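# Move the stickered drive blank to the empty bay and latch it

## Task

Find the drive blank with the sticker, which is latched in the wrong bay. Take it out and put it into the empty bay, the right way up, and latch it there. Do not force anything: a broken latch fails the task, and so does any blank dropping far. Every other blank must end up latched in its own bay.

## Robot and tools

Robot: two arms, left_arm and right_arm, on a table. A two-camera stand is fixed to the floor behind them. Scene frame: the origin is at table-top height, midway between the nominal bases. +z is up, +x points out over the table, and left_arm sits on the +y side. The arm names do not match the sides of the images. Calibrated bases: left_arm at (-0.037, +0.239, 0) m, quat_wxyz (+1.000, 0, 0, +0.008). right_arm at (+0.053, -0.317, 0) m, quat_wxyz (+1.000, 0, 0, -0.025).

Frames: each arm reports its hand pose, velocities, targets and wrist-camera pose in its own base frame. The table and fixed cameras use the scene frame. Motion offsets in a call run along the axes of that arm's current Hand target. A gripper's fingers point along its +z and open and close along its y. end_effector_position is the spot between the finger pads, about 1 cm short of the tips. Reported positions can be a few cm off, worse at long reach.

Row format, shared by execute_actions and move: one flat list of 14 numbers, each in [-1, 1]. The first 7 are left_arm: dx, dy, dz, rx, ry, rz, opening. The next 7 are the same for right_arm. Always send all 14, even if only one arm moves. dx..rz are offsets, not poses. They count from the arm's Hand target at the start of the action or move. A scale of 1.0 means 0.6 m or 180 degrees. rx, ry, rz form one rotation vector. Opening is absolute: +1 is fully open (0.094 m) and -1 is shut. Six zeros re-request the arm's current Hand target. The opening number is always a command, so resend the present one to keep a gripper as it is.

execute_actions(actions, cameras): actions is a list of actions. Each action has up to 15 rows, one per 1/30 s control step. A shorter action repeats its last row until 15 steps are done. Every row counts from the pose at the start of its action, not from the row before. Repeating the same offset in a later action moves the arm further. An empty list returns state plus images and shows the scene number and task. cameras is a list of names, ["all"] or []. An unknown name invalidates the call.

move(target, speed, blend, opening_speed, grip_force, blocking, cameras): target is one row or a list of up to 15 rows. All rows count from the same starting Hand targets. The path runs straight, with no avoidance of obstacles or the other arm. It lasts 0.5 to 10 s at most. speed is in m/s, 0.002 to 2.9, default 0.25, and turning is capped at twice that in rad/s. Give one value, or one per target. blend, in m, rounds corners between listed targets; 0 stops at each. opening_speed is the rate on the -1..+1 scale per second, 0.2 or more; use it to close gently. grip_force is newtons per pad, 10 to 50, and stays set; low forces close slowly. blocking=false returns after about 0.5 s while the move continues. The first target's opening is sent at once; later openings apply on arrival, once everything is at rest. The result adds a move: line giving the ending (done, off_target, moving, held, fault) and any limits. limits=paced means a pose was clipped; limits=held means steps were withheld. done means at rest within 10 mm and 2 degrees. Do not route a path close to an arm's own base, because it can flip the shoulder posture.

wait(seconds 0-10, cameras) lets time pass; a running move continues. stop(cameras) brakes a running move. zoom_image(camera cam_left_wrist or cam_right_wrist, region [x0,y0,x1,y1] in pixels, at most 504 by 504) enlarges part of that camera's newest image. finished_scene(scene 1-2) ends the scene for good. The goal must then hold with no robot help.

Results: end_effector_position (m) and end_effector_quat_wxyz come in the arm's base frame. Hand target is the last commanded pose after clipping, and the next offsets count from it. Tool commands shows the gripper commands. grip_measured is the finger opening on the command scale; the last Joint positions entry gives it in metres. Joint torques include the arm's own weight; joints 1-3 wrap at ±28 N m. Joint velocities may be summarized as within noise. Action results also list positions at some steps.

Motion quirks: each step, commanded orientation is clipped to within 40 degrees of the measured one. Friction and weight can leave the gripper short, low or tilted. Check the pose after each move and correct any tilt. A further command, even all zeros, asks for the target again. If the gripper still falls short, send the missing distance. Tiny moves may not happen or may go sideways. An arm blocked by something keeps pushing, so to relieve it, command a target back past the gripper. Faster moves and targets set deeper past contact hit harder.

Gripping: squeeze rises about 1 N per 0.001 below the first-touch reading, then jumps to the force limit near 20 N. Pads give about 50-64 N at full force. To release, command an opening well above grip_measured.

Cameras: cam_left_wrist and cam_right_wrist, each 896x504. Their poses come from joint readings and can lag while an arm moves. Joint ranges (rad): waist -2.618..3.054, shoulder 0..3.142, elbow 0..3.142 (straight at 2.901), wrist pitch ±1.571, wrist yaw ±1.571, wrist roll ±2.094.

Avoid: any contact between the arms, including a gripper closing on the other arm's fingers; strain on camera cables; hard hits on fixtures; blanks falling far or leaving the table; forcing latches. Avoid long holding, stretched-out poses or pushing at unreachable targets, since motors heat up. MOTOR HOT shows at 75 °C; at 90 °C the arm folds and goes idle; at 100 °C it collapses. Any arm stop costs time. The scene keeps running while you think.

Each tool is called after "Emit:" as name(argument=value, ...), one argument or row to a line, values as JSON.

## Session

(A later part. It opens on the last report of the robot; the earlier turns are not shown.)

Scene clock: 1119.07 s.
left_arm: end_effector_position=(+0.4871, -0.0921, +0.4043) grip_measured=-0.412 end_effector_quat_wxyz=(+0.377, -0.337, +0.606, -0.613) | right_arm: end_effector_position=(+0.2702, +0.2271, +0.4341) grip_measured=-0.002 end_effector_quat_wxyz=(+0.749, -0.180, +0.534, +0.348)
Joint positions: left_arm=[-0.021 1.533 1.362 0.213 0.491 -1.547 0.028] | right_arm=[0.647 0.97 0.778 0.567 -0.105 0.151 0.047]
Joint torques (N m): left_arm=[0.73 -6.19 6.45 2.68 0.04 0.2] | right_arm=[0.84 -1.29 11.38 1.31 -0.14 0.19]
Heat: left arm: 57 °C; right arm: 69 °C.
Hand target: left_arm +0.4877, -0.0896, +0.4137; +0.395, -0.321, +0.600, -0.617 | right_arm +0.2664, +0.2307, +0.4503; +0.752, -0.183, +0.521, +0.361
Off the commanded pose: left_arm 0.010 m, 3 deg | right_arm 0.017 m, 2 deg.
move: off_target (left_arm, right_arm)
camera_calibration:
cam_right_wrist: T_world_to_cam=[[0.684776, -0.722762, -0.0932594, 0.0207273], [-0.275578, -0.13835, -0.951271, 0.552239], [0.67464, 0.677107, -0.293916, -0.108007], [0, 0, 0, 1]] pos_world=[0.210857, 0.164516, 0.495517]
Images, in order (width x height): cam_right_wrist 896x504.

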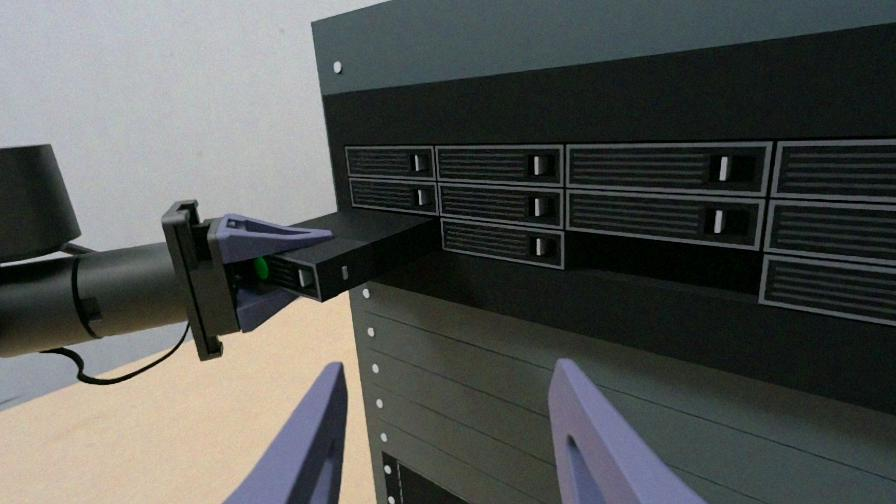

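Emit:
move(
  target=[
    [0,-0.013,0,0,0,0,-0.7,0,0,0,0,0,0,0],
  ],
  speed=0.04,
)

Emit:
move(
  target=[-0.007,0,0.0115,0,0,0,-0.7,0,0,0,0,0,0,0],
  speed=0.04,
  cameras=["cam_right_wrist"],
)

Emit:
zoom_image(
  camera="cam_right_wrist",
  region=[330, 195, 450, 270],
)

Emit:
zoom_image(
  camera="cam_right_wrist",
  region=[260, 180, 460, 305],
)

Scene clock: 1124.63 s.
left_arm: end_effector_position=(+0.4871, -0.0921, +0.4041) grip_measured=-0.412 end_effector_quat_wxyz=(+0.377, -0.338, +0.606, -0.613) | right_arm: end_effector_position=(+0.2702, +0.2271, +0.4341) grip_measured=-0.002 end_effector_quat_wxyz=(+0.749, -0.180, +0.534, +0.348)
Joint positions: left_arm=[-0.021 1.533 1.362 0.212 0.491 -1.547 0.028] | right_arm=[0.647 0.97 0.778 0.567 -0.105 0.151 0.047]
Joint torques (N m): left_arm=[0.66 -6.31 8.59 2.38 0.03 0.21] | right_arm=[0.84 -1.29 11.37 1.31 -0.13 0.18]
Heat: left arm: 57 °C; right arm: 69 °C.
Hand target: left_arm +0.4869, -0.0898, +0.4214; +0.395, -0.321, +0.600, -0.617 | right_arm +0.2664, +0.2307, +0.4503; +0.752, -0.183, +0.521, +0.361
Off the commanded pose: left_arm 0.018 m, 3 deg | right_arm 0.017 m, 2 deg.
move: off_target (left_arm, right_arm)

Scene clock: 1125.40 s.
left_arm: end_effector_position=(+0.4941, -0.0924, +0.4041) grip_measured=-0.412 end_effector_quat_wxyz=(+0.375, -0.338, +0.608, -0.613) | right_arm: end_effector_position=(+0.2702, +0.2271, +0.4341) grip_measured=-0.002 end_effector_quat_wxyz=(+0.749, -0.180, +0.534, +0.348)
Joint positions: left_arm=[-0.02 1.56 1.392 0.205 0.493 -1.547 0.028] | right_arm=[0.647 0.97 0.778 0.567 -0.105 0.151 0.047]
Joint torques (N m): left_arm=[0.75 -6.2 8.69 2.42 0.01 0.21] | right_arm=[0.84 -1.29 11.37 1.31 -0.14 0.19]
Heat: left arm: 57 °C; right arm: 69 °C.
Hand target: left_arm +0.4950, -0.0896, +0.4221; +0.395, -0.321, +0.600, -0.617 | right_arm +0.2664, +0.2307, +0.4503; +0.752, -0.183, +0.521, +0.361
Off the commanded pose: left_arm 0.018 m, 3 deg | right_arm 0.017 m, 2 deg.
move: off_target (left_arm, right_arm)
camera_calibration:
cam_right_wrist: T_world_to_cam=[[0.684776, -0.722762, -0.0932594, 0.0207273], [-0.275578, -0.13835, -0.951271, 0.552239], [0.67464, 0.677107, -0.293916, -0.108007], [0, 0, 0, 1]] pos_world=[0.210857, 0.164516, 0.495517]
Images, in order (width x height): cam_right_wrist 896x504.

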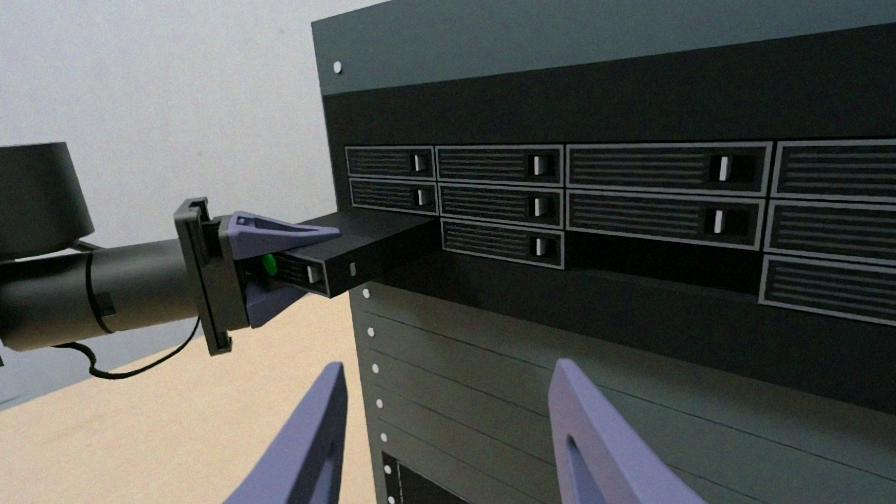

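Scaled by 4.200.

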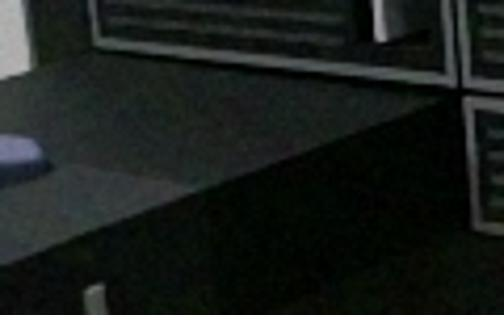

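Scaled by 2.520.

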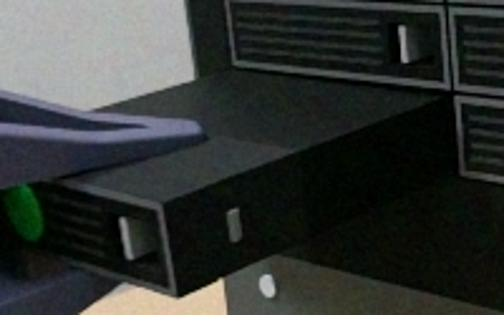

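Excellent control now. Continue.

Emit:
move(
  target=[-0.0098,0,0.016,0,0,0,-0.7,0,0,0,0,0,0,0],
  speed=0.03,
  cameras=["cam_right_wrist"],
)

Emit:
zoom_image(
  camera="cam_right_wrist",
  region=[260, 180, 460, 305],
)

Scene clock: 1128.80 s.
left_arm: end_effector_position=(+0.5008, -0.0926, +0.4053) grip_measured=-0.412 end_effector_quat_wxyz=(+0.370, -0.337, +0.611, -0.613) | right_arm: end_effector_position=(+0.2702, +0.2271, +0.4341) grip_measured=-0.002 end_effector_quat_wxyz=(+0.749, -0.180, +0.534, +0.348)
Joint positions: left_arm=[-0.016 1.589 1.432 0.188 0.506 -1.547 0.028] | right_arm=[0.647 0.97 0.778 0.567 -0.105 0.151 0.047]
Joint torques (N m): left_arm=[0.62 -5.42 9.22 2.56 -0.1 0.21] | right_arm=[0.85 -1.29 11.37 1.31 -0.14 0.19]
Heat: left arm: 57 °C; right arm: 69 °C.
Hand target: left_arm +0.5062, -0.0892, +0.4233; +0.395, -0.321, +0.600, -0.617 | right_arm +0.2664, +0.2307, +0.4503; +0.752, -0.183, +0.521, +0.361
Off the commanded pose: left_arm 0.019 m, 4 deg | right_arm 0.017 m, 2 deg.
move: off_target (left_arm, right_arm)
camera_calibration:
cam_right_wrist: T_world_to_cam=[[0.684776, -0.722762, -0.0932594, 0.0207273], [-0.275578, -0.13835, -0.951271, 0.552239], [0.67464, 0.677107, -0.293916, -0.108007], [0, 0, 0, 1]] pos_world=[0.210857, 0.164516, 0.495517]
Images, in order (width x height): cam_right_wrist 896x504.

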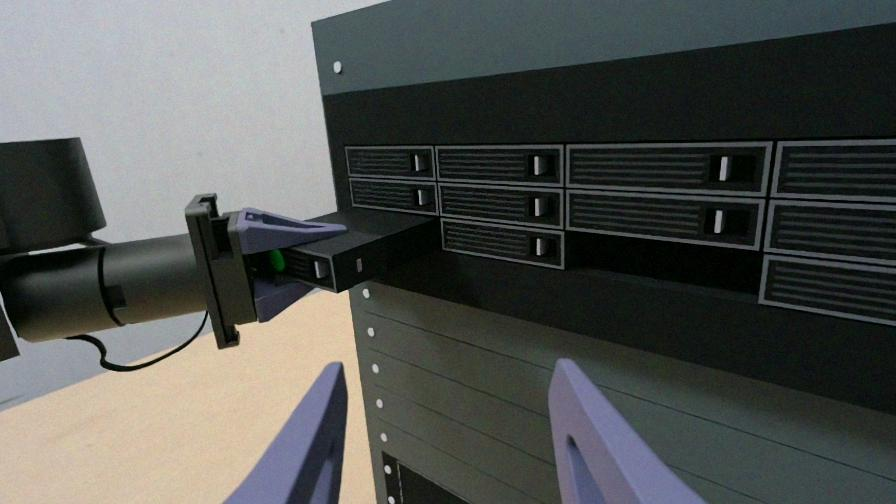

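Scaled by 2.520.

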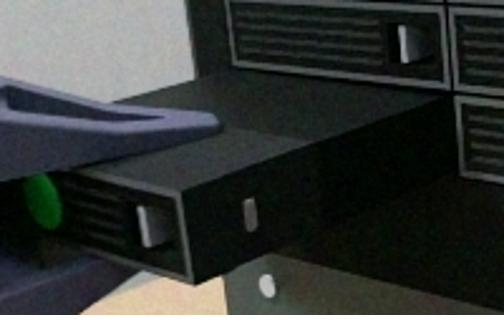

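Emit:
move(
  target=[
    [0.006,0,-0.010,0,0,0,-0.7,0,0,0,0,0,0,0],
    [0.0,0,-0.0135,0,0,0,-0.7,0,0,0,0,0,0,0],
  ],
  speed=0.03,
)

Scene clock: 1134.27 s.
left_arm: end_effector_position=(+0.5006, -0.0913, +0.4053) grip_measured=-0.412 end_effector_quat_wxyz=(+0.369, -0.336, +0.611, -0.614) | right_arm: end_effector_position=(+0.2702, +0.2271, +0.4341) grip_measured=-0.002 end_effector_quat_wxyz=(+0.749, -0.180, +0.534, +0.348)
Joint positions: left_arm=[-0.011 1.589 1.432 0.188 0.515 -1.547 0.028] | right_arm=[0.647 0.97 0.778 0.567 -0.105 0.151 0.047]
Joint torques (N m): left_arm=[0.99 -7.56 7.15 2.57 -0.12 0.2] | right_arm=[0.87 -1.29 11.38 1.32 -0.14 0.19]
Heat: left arm: 58 °C; right arm: 69 °C.
Hand target: left_arm +0.4991, -0.0851, +0.4227; +0.395, -0.321, +0.600, -0.617 | right_arm +0.2664, +0.2307, +0.4503; +0.752, -0.183, +0.521, +0.361
Off the commanded pose: left_arm 0.018 m, 4 deg | right_arm 0.017 m, 2 deg.
move: off_target (left_arm, right_arm)

Emit:
move(
  target=[-0.011,0,0.018,0,0,0,-0.7,0,0,0,0,0,0,0],
  speed=0.03,
)

Emit:
move(
  target=[-0.009,0,-0.0045,0,0,0,-0.7,0,0,0,0,0,0,0],
  speed=0.03,
  cameras=["cam_right_wrist"],
)

Emit:
zoom_image(
  camera="cam_right_wrist",
  region=[260, 180, 460, 305],
)

Scene clock: 1137.33 s.
left_arm: end_effector_position=(+0.5010, -0.0911, +0.4064) grip_measured=-0.412 end_effector_quat_wxyz=(+0.364, -0.337, +0.615, -0.613) | right_arm: end_effector_position=(+0.2702, +0.2271, +0.4341) grip_measured=-0.002 end_effector_quat_wxyz=(+0.749, -0.180, +0.534, +0.348)
Joint positions: left_arm=[-0.007 1.594 1.451 0.163 0.526 -1.547 0.028] | right_arm=[0.647 0.97 0.778 0.567 -0.105 0.151 0.047]
Joint torques (N m): left_arm=[0.88 -4.37 9.42 2.8 -0.2 0.19] | right_arm=[0.85 -1.29 11.38 1.31 -0.14 0.19]
Heat: left arm: 59 °C; right arm: 69 °C.
Hand target: left_arm +0.5116, -0.0847, +0.4243; +0.395, -0.321, +0.600, -0.617 | right_arm +0.2664, +0.2307, +0.4503; +0.752, -0.183, +0.521, +0.361
Off the commanded pose: left_arm 0.022 m, 4 deg | right_arm 0.017 m, 2 deg.
move: off_target (left_arm, right_arm)

Scene clock: 1138.17 s.
left_arm: end_effector_position=(+0.4998, -0.0891, +0.4060) grip_measured=-0.412 end_effector_quat_wxyz=(+0.358, -0.332, +0.618, -0.616) | right_arm: end_effector_position=(+0.2702, +0.2271, +0.4341) grip_measured=-0.002 end_effector_quat_wxyz=(+0.749, -0.180, +0.534, +0.348)
Joint positions: left_arm=[0.006 1.596 1.453 0.162 0.558 -1.547 0.028] | right_arm=[0.647 0.97 0.778 0.567 -0.105 0.151 0.047]
Joint torques (N m): left_arm=[1.17 -4.53 9.36 2.8 -0.38 0.18] | right_arm=[0.85 -1.29 11.37 1.32 -0.14 0.19]
Heat: left arm: 59 °C; right arm: 69 °C.
Hand target: left_arm +0.5119, -0.0786, +0.4243; +0.395, -0.321, +0.600, -0.617 | right_arm +0.2664, +0.2307, +0.4503; +0.752, -0.183, +0.521, +0.361
Off the commanded pose: left_arm 0.024 m, 5 deg | right_arm 0.017 m, 2 deg.
move: off_target (left_arm, right_arm)
camera_calibration:
cam_right_wrist: T_world_to_cam=[[0.684776, -0.722762, -0.0932594, 0.0207273], [-0.275578, -0.13835, -0.951271, 0.552239], [0.67464, 0.677107, -0.293916, -0.108007], [0, 0, 0, 1]] pos_world=[0.210857, 0.164516, 0.495517]
Images, in order (width x height): cam_right_wrist 896x504.

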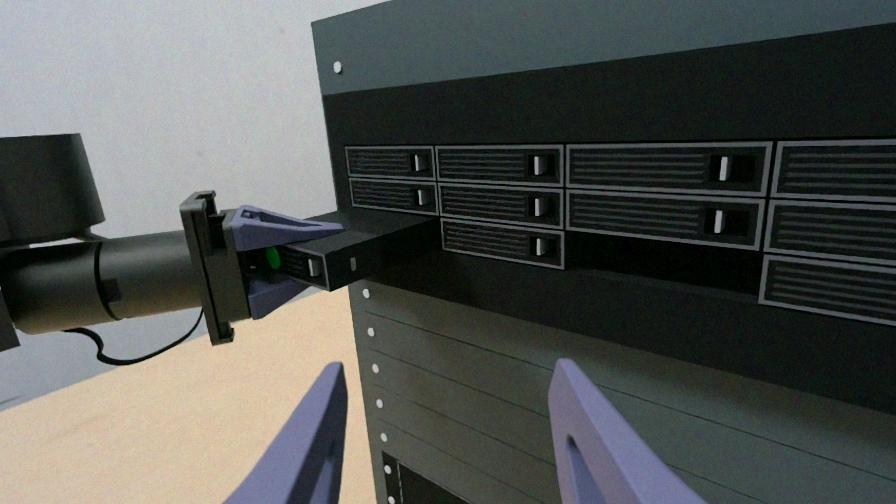

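Scaled by 2.520.

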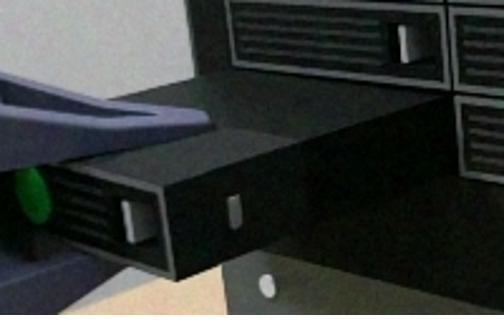

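Emit:
move(
  target=[
    [0.0115,0,0.002,0,0,0,-0.7,0,0,0,0,0,0,0],
    [0.0205,0,0.0065,0,0,0,-0.7,0,0,0,0,0,0,0],
  ],
  speed=0.03,
)

Emit:
move(
  target=[0.006,0,0.003,0,0,0,-0.7,0,0,0,0,0,0,0],
  speed=0.03,
  cameras=["cam_right_wrist"],
)

Emit:
zoom_image(
  camera="cam_right_wrist",
  region=[260, 180, 460, 305],
)

Scene clock: 1143.97 s.
left_arm: end_effector_position=(+0.5004, -0.0943, +0.4058) grip_measured=-0.412 end_effector_quat_wxyz=(+0.360, -0.334, +0.617, -0.615) | right_arm: end_effector_position=(+0.2702, +0.2271, +0.4341) grip_measured=-0.002 end_effector_quat_wxyz=(+0.749, -0.180, +0.534, +0.348)
Joint positions: left_arm=[-0.012 1.596 1.453 0.161 0.534 -1.547 0.028] | right_arm=[0.647 0.97 0.778 0.567 -0.105 0.151 0.047]
Joint torques (N m): left_arm=[-0.08 -5.16 8.64 2.82 -0.47 0.2] | right_arm=[0.84 -1.29 11.37 1.31 -0.13 0.18]
Heat: left arm: 59 °C; right arm: 69 °C.
Hand target: left_arm +0.5094, -0.0913, +0.4237; +0.395, -0.321, +0.600, -0.617 | right_arm +0.2664, +0.2307, +0.4503; +0.752, -0.183, +0.521, +0.361
Off the commanded pose: left_arm 0.020 m, 5 deg | right_arm 0.017 m, 2 deg.
move: off_target (left_arm, right_arm)

Scene clock: 1144.70 s.
left_arm: end_effector_position=(+0.5012, -0.0954, +0.4058) grip_measured=-0.412 end_effector_quat_wxyz=(+0.363, -0.338, +0.615, -0.613) | right_arm: end_effector_position=(+0.2702, +0.2271, +0.4341) grip_measured=-0.002 end_effector_quat_wxyz=(+0.749, -0.180, +0.534, +0.348)
Joint positions: left_arm=[-0.02 1.595 1.453 0.159 0.514 -1.547 0.028] | right_arm=[0.647 0.97 0.778 0.567 -0.105 0.151 0.047]
Joint torques (N m): left_arm=[-0.43 -5.16 8.54 2.86 -0.37 0.22] | right_arm=[0.84 -1.29 11.36 1.32 -0.14 0.19]
Heat: left arm: 59 °C; right arm: 69 °C.
Hand target: left_arm +0.5092, -0.0953, +0.4235; +0.395, -0.321, +0.600, -0.617 | right_arm +0.2664, +0.2307, +0.4503; +0.752, -0.183, +0.521, +0.361
Off the commanded pose: left_arm 0.019 m, 5 deg | right_arm 0.017 m, 2 deg.
move: off_target (left_arm, right_arm)
camera_calibration:
cam_right_wrist: T_world_to_cam=[[0.684776, -0.722762, -0.0932594, 0.0207273], [-0.275578, -0.13835, -0.951271, 0.552239], [0.67464, 0.677107, -0.293916, -0.108007], [0, 0, 0, 1]] pos_world=[0.210857, 0.164516, 0.495517]
Images, in order (width x height): cam_right_wrist 896x504.

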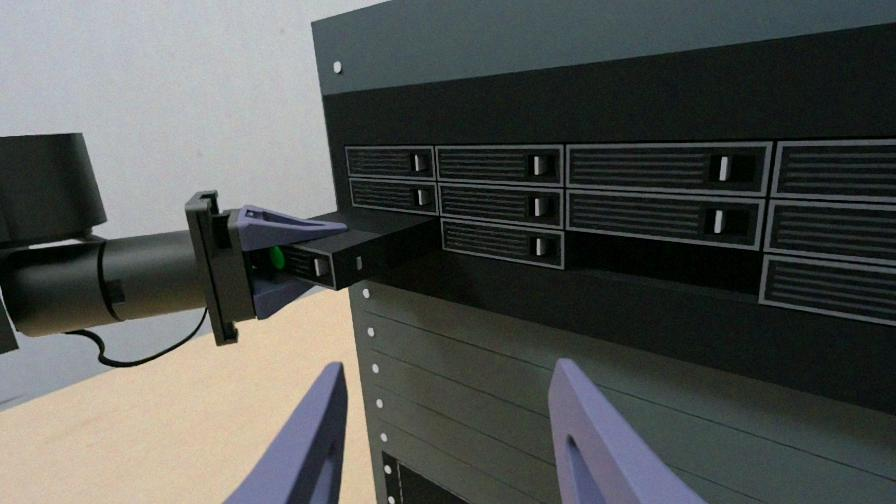

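Scaled by 2.520.

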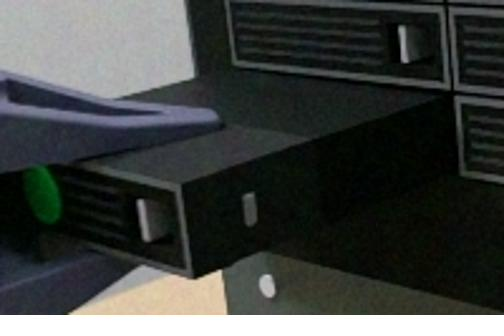

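Emit:
move(
  target=[
    [0.0075,0,0.004,0,0,0,-0.7,0,0,0,0,0,0,0],
    [0.002,0,0.0125,0,0,0,-0.7,0,0,0,0,0,0,0],
    [0.0095,0,0.0165,0,0,0,-0.7,0,0,0,0,0,0,0],
  ],
  speed=0.03,
  cameras=["cam_right_wrist"],
)

Emit:
zoom_image(
  camera="cam_right_wrist",
  region=[260, 180, 460, 305],
)

Scene clock: 1148.97 s.
left_arm: end_effector_position=(+0.5031, -0.0990, +0.4068) grip_measured=-0.412 end_effector_quat_wxyz=(+0.369, -0.349, +0.611, -0.607) | right_arm: end_effector_position=(+0.2702, +0.2271, +0.4341) grip_measured=-0.002 end_effector_quat_wxyz=(+0.749, -0.180, +0.534, +0.348)
Joint positions: left_arm=[-0.042 1.595 1.461 0.144 0.462 -1.549 0.028] | right_arm=[0.647 0.97 0.778 0.567 -0.105 0.151 0.047]
Joint torques (N m): left_arm=[-0.75 -3.36 9.59 3.01 -0.11 0.26] | right_arm=[0.85 -1.31 11.37 1.32 -0.14 0.19]
Heat: left arm: 59 °C; right arm: 69 °C.
Hand target: left_arm +0.5151, -0.1051, +0.4238; +0.395, -0.321, +0.600, -0.617 | right_arm +0.2664, +0.2307, +0.4503; +0.752, -0.183, +0.521, +0.361
Off the commanded pose: left_arm 0.022 m, 5 deg | right_arm 0.017 m, 2 deg.
move: off_target (left_arm, right_arm)
camera_calibration:
cam_right_wrist: T_world_to_cam=[[0.684776, -0.722762, -0.0932594, 0.0207273], [-0.275578, -0.13835, -0.951271, 0.552239], [0.67464, 0.677107, -0.293916, -0.108007], [0, 0, 0, 1]] pos_world=[0.210857, 0.164516, 0.495517]
Images, in order (width x height): cam_right_wrist 896x504.

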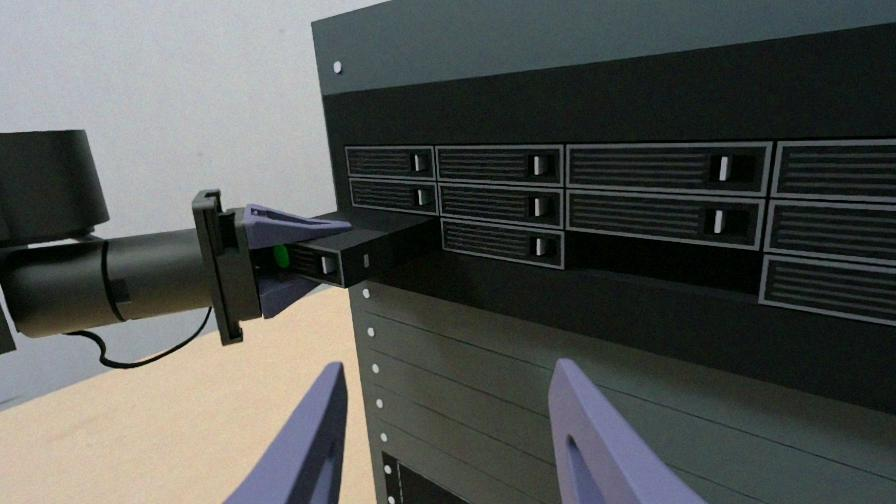

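Scaled by 2.520.

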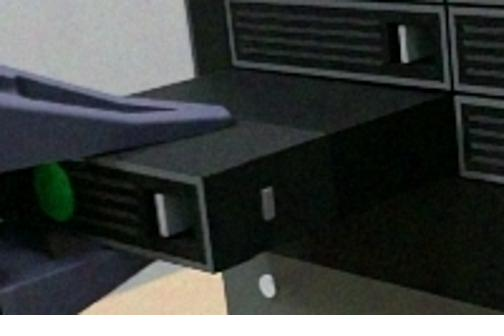

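Emit:
move(
  target=[
    [0.0105,0.006,-0.017,0,0,0,-0.7,0,0,0,0,0,0,0],
  ],
  speed=0.03,
  cameras=["cam_right_wrist"],
)

Emit:
zoom_image(
  camera="cam_right_wrist",
  region=[260, 180, 460, 305],
)

Scene clock: 1158.87 s.
left_arm: end_effector_position=(+0.5029, -0.0994, +0.4060) grip_measured=-0.412 end_effector_quat_wxyz=(+0.374, -0.348, +0.608, -0.608) | right_arm: end_effector_position=(+0.2702, +0.2271, +0.4341) grip_measured=-0.002 end_effector_quat_wxyz=(+0.749, -0.180, +0.534, +0.348)
Joint positions: left_arm=[-0.046 1.591 1.445 0.169 0.453 -1.549 0.028] | right_arm=[0.647 0.97 0.778 0.567 -0.105 0.151 0.047]
Joint torques (N m): left_arm=[-0.79 -6.27 6.49 2.94 -0.04 0.3] | right_arm=[0.85 -1.31 11.37 1.32 -0.14 0.19]
Heat: left arm: 60 °C; right arm: 69 °C.
Hand target: left_arm +0.5036, -0.1055, +0.4190; +0.395, -0.321, +0.600, -0.617 | right_arm +0.2664, +0.2307, +0.4503; +0.752, -0.183, +0.521, +0.361
Off the commanded pose: left_arm 0.014 m, 4 deg | right_arm 0.017 m, 2 deg.
move: off_target (left_arm, right_arm)
camera_calibration:
cam_right_wrist: T_world_to_cam=[[0.684776, -0.722762, -0.0932594, 0.0207273], [-0.275578, -0.13835, -0.951271, 0.552239], [0.67464, 0.677107, -0.293916, -0.108007], [0, 0, 0, 1]] pos_world=[0.210857, 0.164516, 0.495517]
Images, in order (width x height): cam_right_wrist 896x504.

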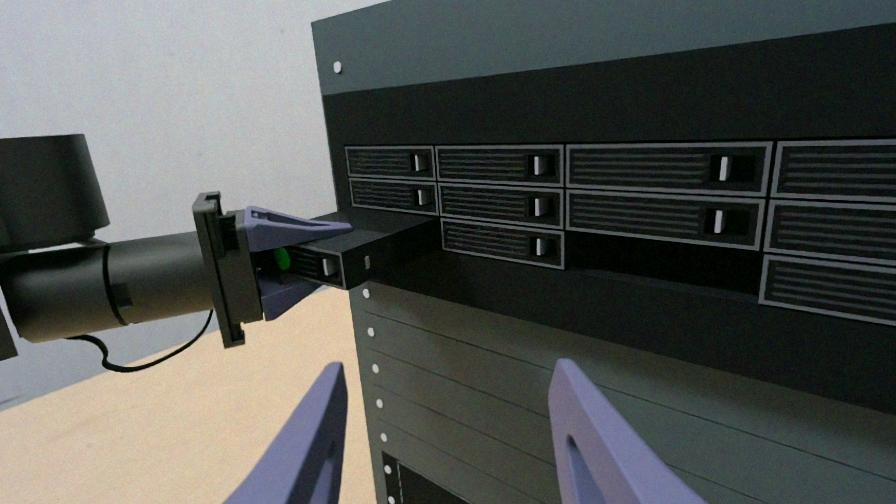

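Scaled by 2.520.

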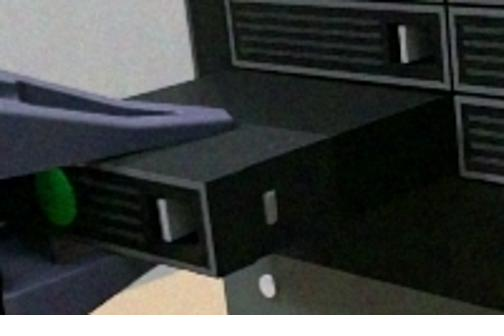

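Emit:
move(
  target=[
    [0,0.009,0,0,0,0,-0.7,0,0,0,0,0,0,0],
    [-0.0044,0.009,0.007,0,0,0,-0.7,0,0,0,0,0,0,0],
    [-0.0104,0.007,0.017,0,0,0,-0.7,0,0,0,0,0,0,0],
  ],
  speed=0.03,
  cameras=["cam_right_wrist"],
)

Emit:
zoom_image(
  camera="cam_right_wrist",
  region=[260, 180, 460, 305],
)

Scene clock: 1164.03 s.
left_arm: end_effector_position=(+0.5034, -0.0994, +0.4053) grip_measured=-0.412 end_effector_quat_wxyz=(+0.376, -0.346, +0.606, -0.610) | right_arm: end_effector_position=(+0.2702, +0.2271, +0.4341) grip_measured=-0.002 end_effector_quat_wxyz=(+0.749, -0.180, +0.534, +0.348)
Joint positions: left_arm=[-0.046 1.593 1.436 0.186 0.453 -1.549 0.028] | right_arm=[0.647 0.97 0.778 0.567 -0.105 0.151 0.047]
Joint torques (N m): left_arm=[-0.42 -2.96 9.36 2.88 0 0.25] | right_arm=[0.85 -1.28 11.37 1.32 -0.13 0.19]
Heat: left arm: 59 °C; right arm: 69 °C.
Hand target: left_arm +0.5158, -0.1049, +0.4162; +0.395, -0.321, +0.600, -0.617 | right_arm +0.2664, +0.2307, +0.4503; +0.752, -0.183, +0.521, +0.361
Off the commanded pose: left_arm 0.017 m, 4 deg | right_arm 0.017 m, 2 deg.
move: off_target (left_arm, right_arm)
camera_calibration:
cam_right_wrist: T_world_to_cam=[[0.684776, -0.722762, -0.0932594, 0.0207273], [-0.275578, -0.13835, -0.951271, 0.552239], [0.67464, 0.677107, -0.293916, -0.108007], [0, 0, 0, 1]] pos_world=[0.210857, 0.164516, 0.495517]
Images, in order (width x height): cam_right_wrist 896x504.

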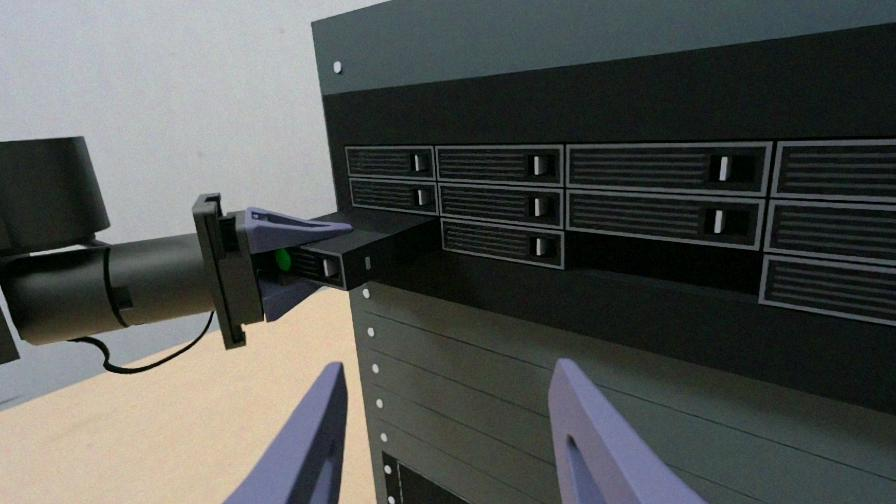

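Scaled by 2.520.

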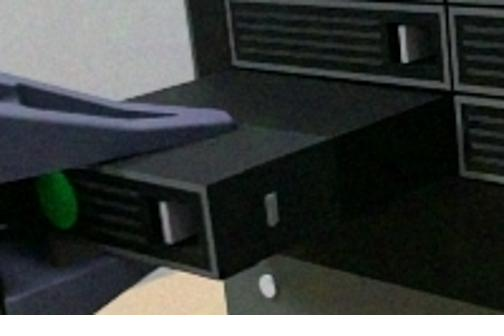

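Emit:
zoom_image(
  camera="cam_right_wrist",
  region=[555, 225, 655, 290],
)

Emit:
zoom_image(
  camera="cam_right_wrist",
  region=[690, 240, 790, 305],
)

Scaled by 5.040.

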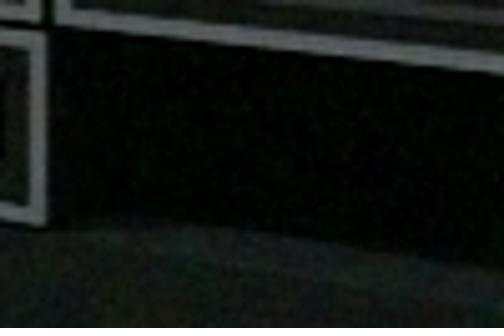

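Scaled by 5.040.

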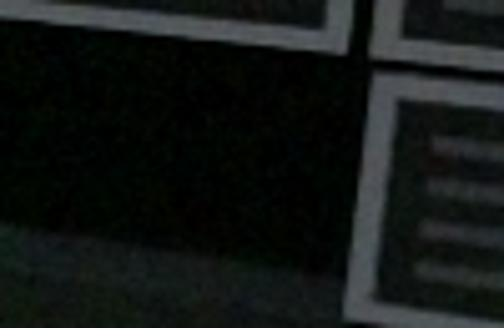

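Emit:
zoom_image(
  camera="cam_right_wrist",
  region=[315, 185, 375, 225],
)

Emit:
zoom_image(
  camera="cam_right_wrist",
  region=[410, 195, 470, 235],
)

Scaled by 8.400.

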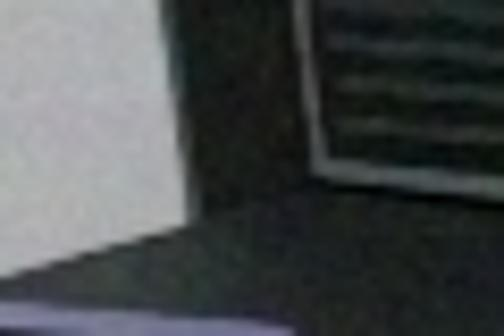

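Scaled by 8.400.

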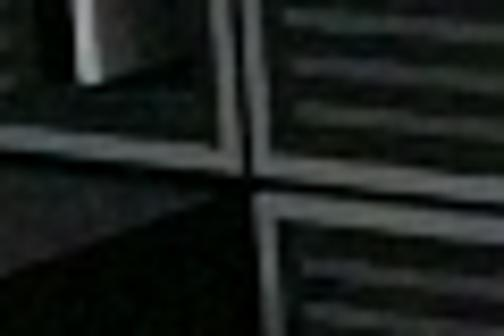

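Emit:
move(
  target=[
    [0.020,0,-0.032,0,0,0,-0.7,0,0,0,0,0,0,0],
    [0.0095,0.004,-0.037,0,0,-0.002,-0.7,0,0,0,0,0,0,0],
  ],
  speed=0.04,
  cameras=["cam_right_wrist"],
)

Emit:
zoom_image(
  camera="cam_right_wrist",
  region=[315, 185, 375, 225],
)

Emit:
zoom_image(
  camera="cam_right_wrist",
  region=[410, 195, 470, 235],
)

Emit:
zoom_image(
  camera="cam_right_wrist",
  region=[260, 180, 460, 305],
)

Scene clock: 1182.30 s.
left_arm: end_effector_position=(+0.5017, -0.0991, +0.4023) grip_measured=-0.412 end_effector_quat_wxyz=(+0.388, -0.336, +0.600, -0.614) | right_arm: end_effector_position=(+0.2702, +0.2271, +0.4341) grip_measured=-0.002 end_effector_quat_wxyz=(+0.749, -0.180, +0.534, +0.348)
Joint positions: left_arm=[-0.046 1.584 1.386 0.26 0.451 -1.545 0.028] | right_arm=[0.647 0.97 0.778 0.567 -0.105 0.151 0.047]
Joint torques (N m): left_arm=[0.61 -8.68 5.97 2.25 0.22 0.13] | right_arm=[0.83 -1.31 11.37 1.31 -0.14 0.19]
Heat: left arm: 61 °C; right arm: 70 °C.
Hand target: left_arm +0.4940, -0.0990, +0.4117; +0.393, -0.323, +0.599, -0.619 | right_arm +0.2664, +0.2307, +0.4503; +0.752, -0.183, +0.521, +0.361
Off the commanded pose: left_arm 0.012 m, 2 deg | right_arm 0.017 m, 2 deg.
move: off_target (left_arm, right_arm)
camera_calibration:
cam_right_wrist: T_world_to_cam=[[0.684776, -0.722762, -0.0932594, 0.0207273], [-0.275578, -0.13835, -0.951271, 0.552239], [0.67464, 0.677107, -0.293916, -0.108007], [0, 0, 0, 1]] pos_world=[0.210857, 0.164516, 0.495517]
Images, in order (width x height): cam_right_wrist 896x504.

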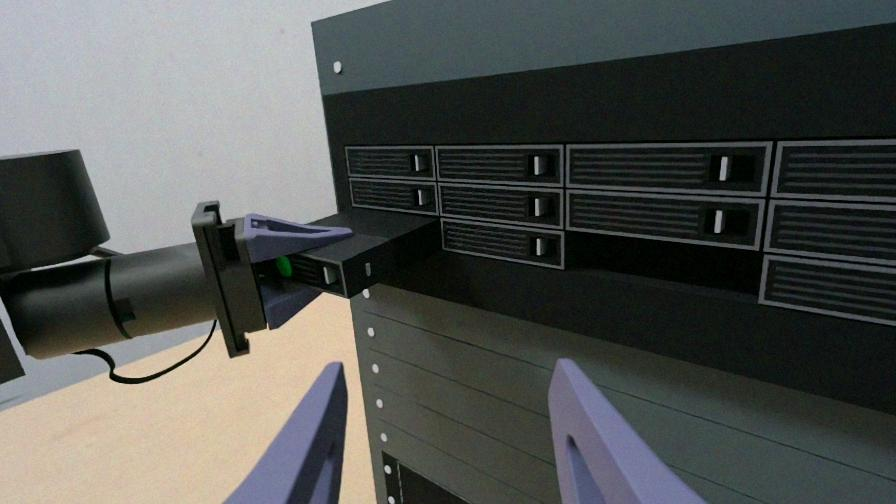

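Scaled by 8.400.

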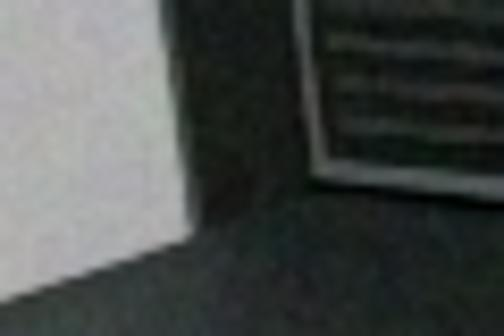

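Scaled by 8.400.

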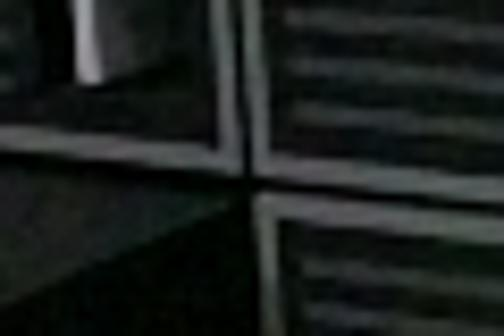

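Scaled by 2.520.

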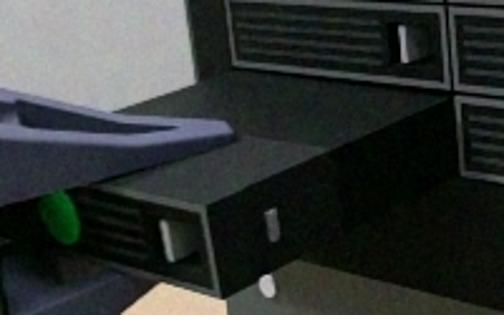

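Emit:
move(
  target=[
    [0.009,0,-0.014,0,0,0,-0.7,0,0,0,0,0,0,0],
  ],
  speed=0.04,
  cameras=["cam_right_wrist"],
)

Emit:
zoom_image(
  camera="cam_right_wrist",
  region=[315, 185, 375, 225],
)

Emit:
zoom_image(
  camera="cam_right_wrist",
  region=[410, 195, 470, 235],
)

Emit:
zoom_image(
  camera="cam_right_wrist",
  region=[260, 180, 460, 305],
)

Scene clock: 1187.00 s.
left_arm: end_effector_position=(+0.4924, -0.0989, +0.4014) grip_measured=-0.412 end_effector_quat_wxyz=(+0.388, -0.335, +0.599, -0.615) | right_arm: end_effector_position=(+0.2702, +0.2271, +0.4341) grip_measured=-0.002 end_effector_quat_wxyz=(+0.749, -0.180, +0.534, +0.348)
Joint positions: left_arm=[-0.046 1.549 1.346 0.267 0.452 -1.545 0.028] | right_arm=[0.647 0.97 0.778 0.567 -0.105 0.151 0.047]
Joint torques (N m): left_arm=[0.38 -8.57 5.9 2.2 0.13 0.14] | right_arm=[0.85 -1.31 11.37 1.32 -0.13 0.19]
Heat: left arm: 61 °C; right arm: 70 °C.
Hand target: left_arm +0.4841, -0.0997, +0.4107; +0.393, -0.323, +0.599, -0.619 | right_arm +0.2664, +0.2307, +0.4503; +0.752, -0.183, +0.521, +0.361
Off the commanded pose: left_arm 0.012 m, 2 deg | right_arm 0.017 m, 2 deg.
move: off_target (left_arm, right_arm)
camera_calibration:
cam_right_wrist: T_world_to_cam=[[0.684776, -0.722762, -0.0932594, 0.0207273], [-0.275578, -0.13835, -0.951271, 0.552239], [0.67464, 0.677107, -0.293916, -0.108007], [0, 0, 0, 1]] pos_world=[0.210857, 0.164516, 0.495517]
Images, in order (width x height): cam_right_wrist 896x504.

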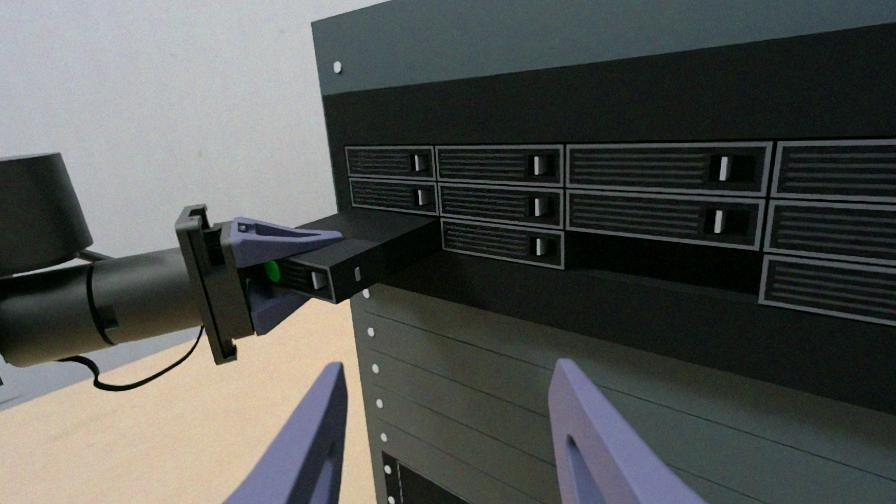

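Scaled by 8.400.

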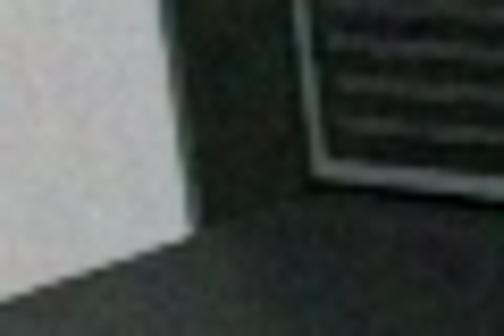

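Scaled by 8.400.

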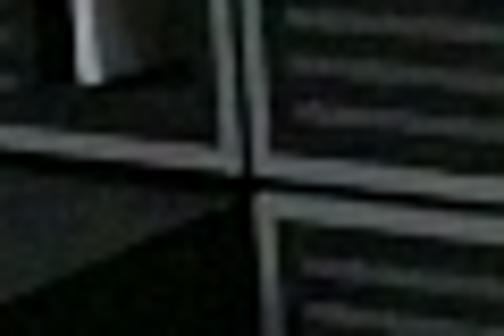

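Scaled by 2.520.

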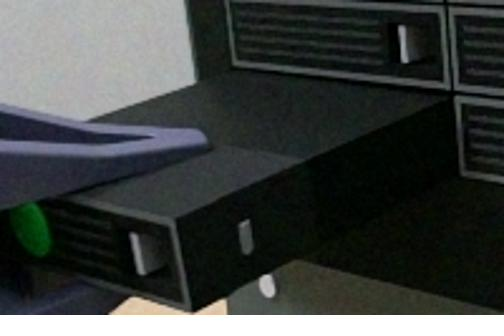

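Emit:
move(
  target=[
    [0,-0.014,0,-0.0083,0,-0.0074,-0.7,0,0,0,0,0,0,0],
  ],
  speed=0.04,
  cameras=["cam_right_wrist"],
)

Emit:
zoom_image(
  camera="cam_right_wrist",
  region=[315, 185, 375, 225],
)

Emit:
zoom_image(
  camera="cam_right_wrist",
  region=[410, 195, 470, 235],
)

Emit:
zoom_image(
  camera="cam_right_wrist",
  region=[260, 180, 460, 305],
)

Scene clock: 1191.50 s.
left_arm: end_effector_position=(+0.4917, -0.0988, +0.4030) grip_measured=-0.412 end_effector_quat_wxyz=(+0.380, -0.342, +0.605, -0.610) | right_arm: end_effector_position=(+0.2702, +0.2271, +0.4341) grip_measured=-0.002 end_effector_quat_wxyz=(+0.749, -0.180, +0.534, +0.348)
Joint positions: left_arm=[-0.046 1.547 1.374 0.211 0.452 -1.545 0.028] | right_arm=[0.647 0.97 0.778 0.567 -0.105 0.151 0.047]
Joint torques (N m): left_arm=[0.32 -8.42 8.08 1.84 0.12 0.01] | right_arm=[0.85 -1.29 11.37 1.31 -0.13 0.19]
Heat: left arm: 60 °C; right arm: 70 °C.
Hand target: left_arm +0.4833, -0.0999, +0.4189; +0.381, -0.335, +0.603, -0.615 | right_arm +0.2664, +0.2307, +0.4503; +0.752, -0.183, +0.521, +0.361
Off the commanded pose: left_arm 0.018 m, 1 deg | right_arm 0.017 m, 2 deg.
move: off_target (left_arm, right_arm)
camera_calibration:
cam_right_wrist: T_world_to_cam=[[0.684776, -0.722762, -0.0932594, 0.0207273], [-0.275578, -0.13835, -0.951271, 0.552239], [0.67464, 0.677107, -0.293916, -0.108007], [0, 0, 0, 1]] pos_world=[0.210857, 0.164516, 0.495517]
Images, in order (width x height): cam_right_wrist 896x504.

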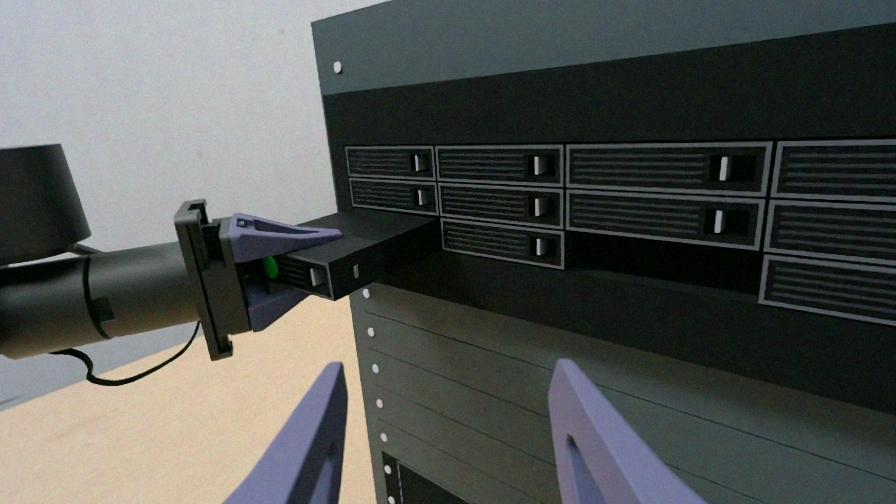

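Scaled by 8.400.

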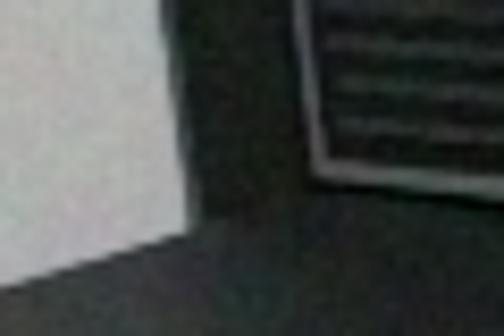

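Scaled by 8.400.

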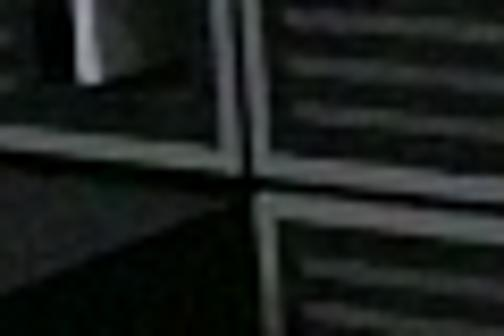

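Scaled by 2.520.

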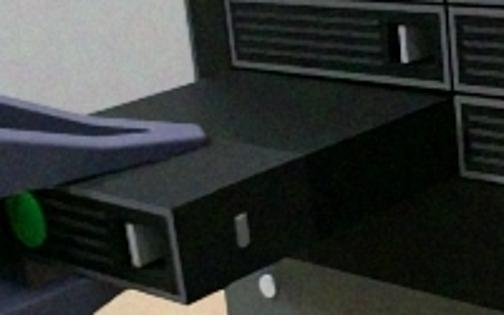

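Emit:
move(
  target=[
    [0,0.0,0,-0.0090,0,-0.004,-0.7,0,0,0,0,0,0,0],
  ],
  speed=0.04,
  cameras=["cam_right_wrist"],
)

Emit:
zoom_image(
  camera="cam_right_wrist",
  region=[315, 185, 375, 225],
)

Emit:
zoom_image(
  camera="cam_right_wrist",
  region=[410, 195, 470, 235],
)

Emit:
zoom_image(
  camera="cam_right_wrist",
  region=[260, 180, 460, 305],
)

Scene clock: 1196.30 s.
left_arm: end_effector_position=(+0.4911, -0.0988, +0.4050) grip_measured=-0.412 end_effector_quat_wxyz=(+0.373, -0.350, +0.610, -0.605) | right_arm: end_effector_position=(+0.2702, +0.2271, +0.4341) grip_measured=-0.002 end_effector_quat_wxyz=(+0.749, -0.180, +0.534, +0.348)
Joint positions: left_arm=[-0.046 1.547 1.406 0.153 0.452 -1.545 0.028] | right_arm=[0.647 0.97 0.778 0.567 -0.105 0.151 0.047]
Joint torques (N m): left_arm=[0.21 -8.23 8.08 1.84 0.11 0.04] | right_arm=[0.85 -1.31 11.38 1.32 -0.13 0.19]
Heat: left arm: 60 °C; right arm: 70 °C.
Hand target: left_arm +0.4833, -0.0999, +0.4190; +0.373, -0.344, +0.610, -0.609 | right_arm +0.2664, +0.2307, +0.4503; +0.752, -0.183, +0.521, +0.361
Off the commanded pose: left_arm 0.016 m, 1 deg | right_arm 0.017 m, 2 deg.
move: off_target (left_arm, right_arm)
camera_calibration:
cam_right_wrist: T_world_to_cam=[[0.684776, -0.722762, -0.0932594, 0.0207273], [-0.275578, -0.13835, -0.951271, 0.552239], [0.67464, 0.677107, -0.293916, -0.108007], [0, 0, 0, 1]] pos_world=[0.210857, 0.164516, 0.495517]
Images, in order (width x height): cam_right_wrist 896x504.

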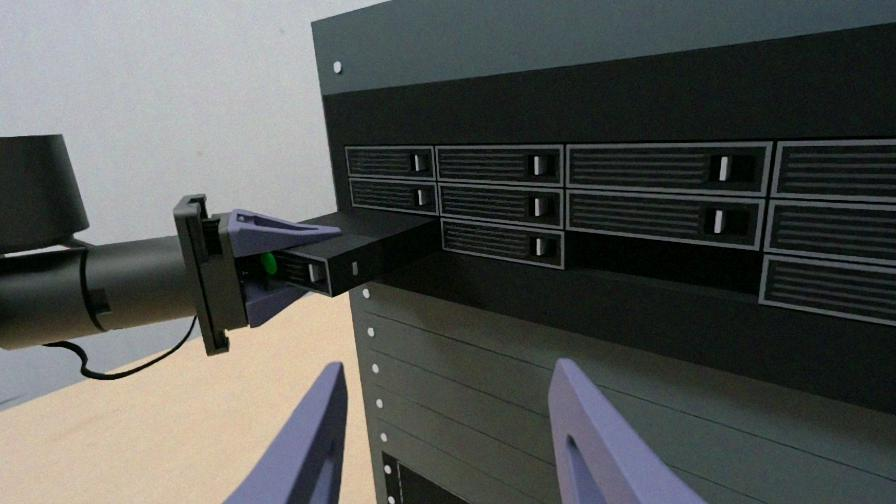

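Scaled by 8.400.

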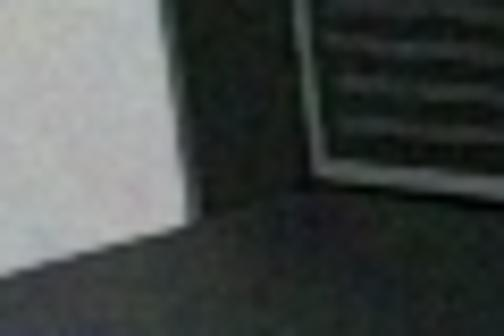

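Scaled by 8.400.

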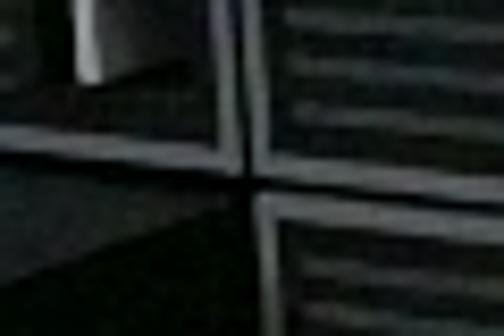

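Scaled by 2.520.

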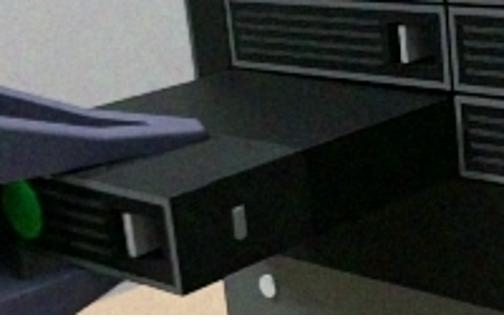

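Emit:
move(
  target=[
    [0,-0.007,0,0.005,0,0.003,-0.7,0,0,0,0,0,0,0],
    [0,-0.007,0,0.005,0.014,0.003,-0.7,0,0,0,0,0,0,0],
  ],
  speed=0.04,
  cameras=["cam_right_wrist"],
)

Emit:
zoom_image(
  camera="cam_right_wrist",
  region=[315, 185, 375, 225],
)

Emit:
zoom_image(
  camera="cam_right_wrist",
  region=[410, 195, 470, 235],
)

Emit:
zoom_image(
  camera="cam_right_wrist",
  region=[260, 180, 460, 305],
)

Scene clock: 1201.53 s.
left_arm: end_effector_position=(+0.4877, -0.0993, +0.4060) grip_measured=-0.412 end_effector_quat_wxyz=(+0.359, -0.339, +0.618, -0.612) | right_arm: end_effector_position=(+0.2702, +0.2271, +0.4341) grip_measured=-0.002 end_effector_quat_wxyz=(+0.749, -0.180, +0.534, +0.348)
Joint positions: left_arm=[-0.03 1.547 1.414 0.14 0.508 -1.545 0.028] | right_arm=[0.647 0.97 0.778 0.567 -0.105 0.151 0.047]
Joint torques (N m): left_arm=[0.57 -7.19 8.64 2.15 0.21 0.06] | right_arm=[0.87 -1.31 11.38 1.32 -0.14 0.19]
Heat: left arm: 60 °C; right arm: 70 °C.
Hand target: left_arm +0.4832, -0.0999, +0.4231; +0.365, -0.325, +0.615, -0.619 | right_arm +0.2664, +0.2307, +0.4503; +0.752, -0.183, +0.521, +0.361
Off the commanded pose: left_arm 0.018 m, 2 deg | right_arm 0.017 m, 2 deg.
move: off_target (left_arm, right_arm)
camera_calibration:
cam_right_wrist: T_world_to_cam=[[0.684776, -0.722762, -0.0932594, 0.0207273], [-0.275578, -0.13835, -0.951271, 0.552239], [0.67464, 0.677107, -0.293916, -0.108007], [0, 0, 0, 1]] pos_world=[0.210857, 0.164516, 0.495517]
Images, in order (width x height): cam_right_wrist 896x504.

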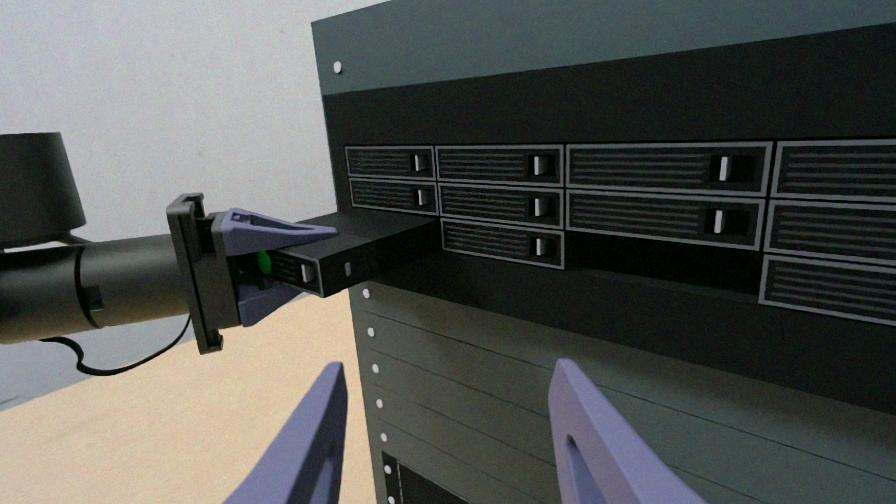

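Scaled by 8.400.

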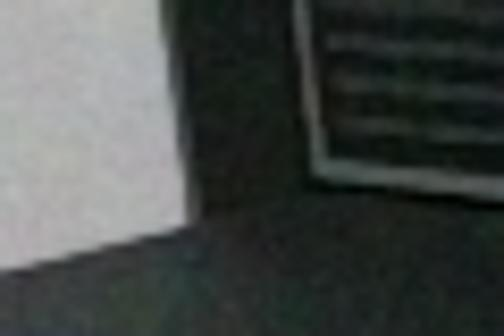

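Scaled by 8.400.

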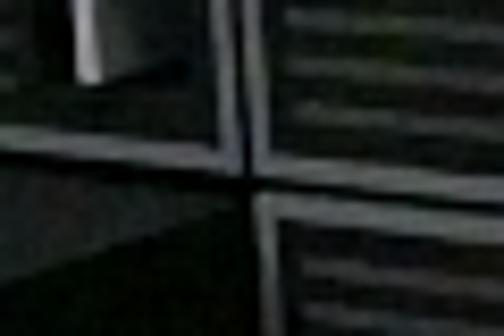

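Scaled by 2.520.

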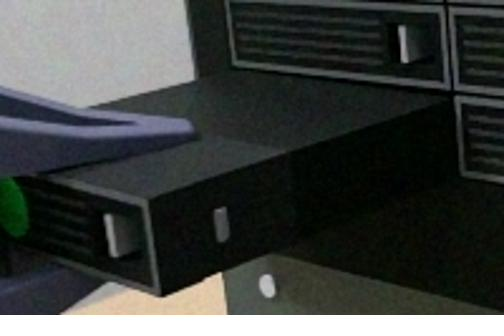

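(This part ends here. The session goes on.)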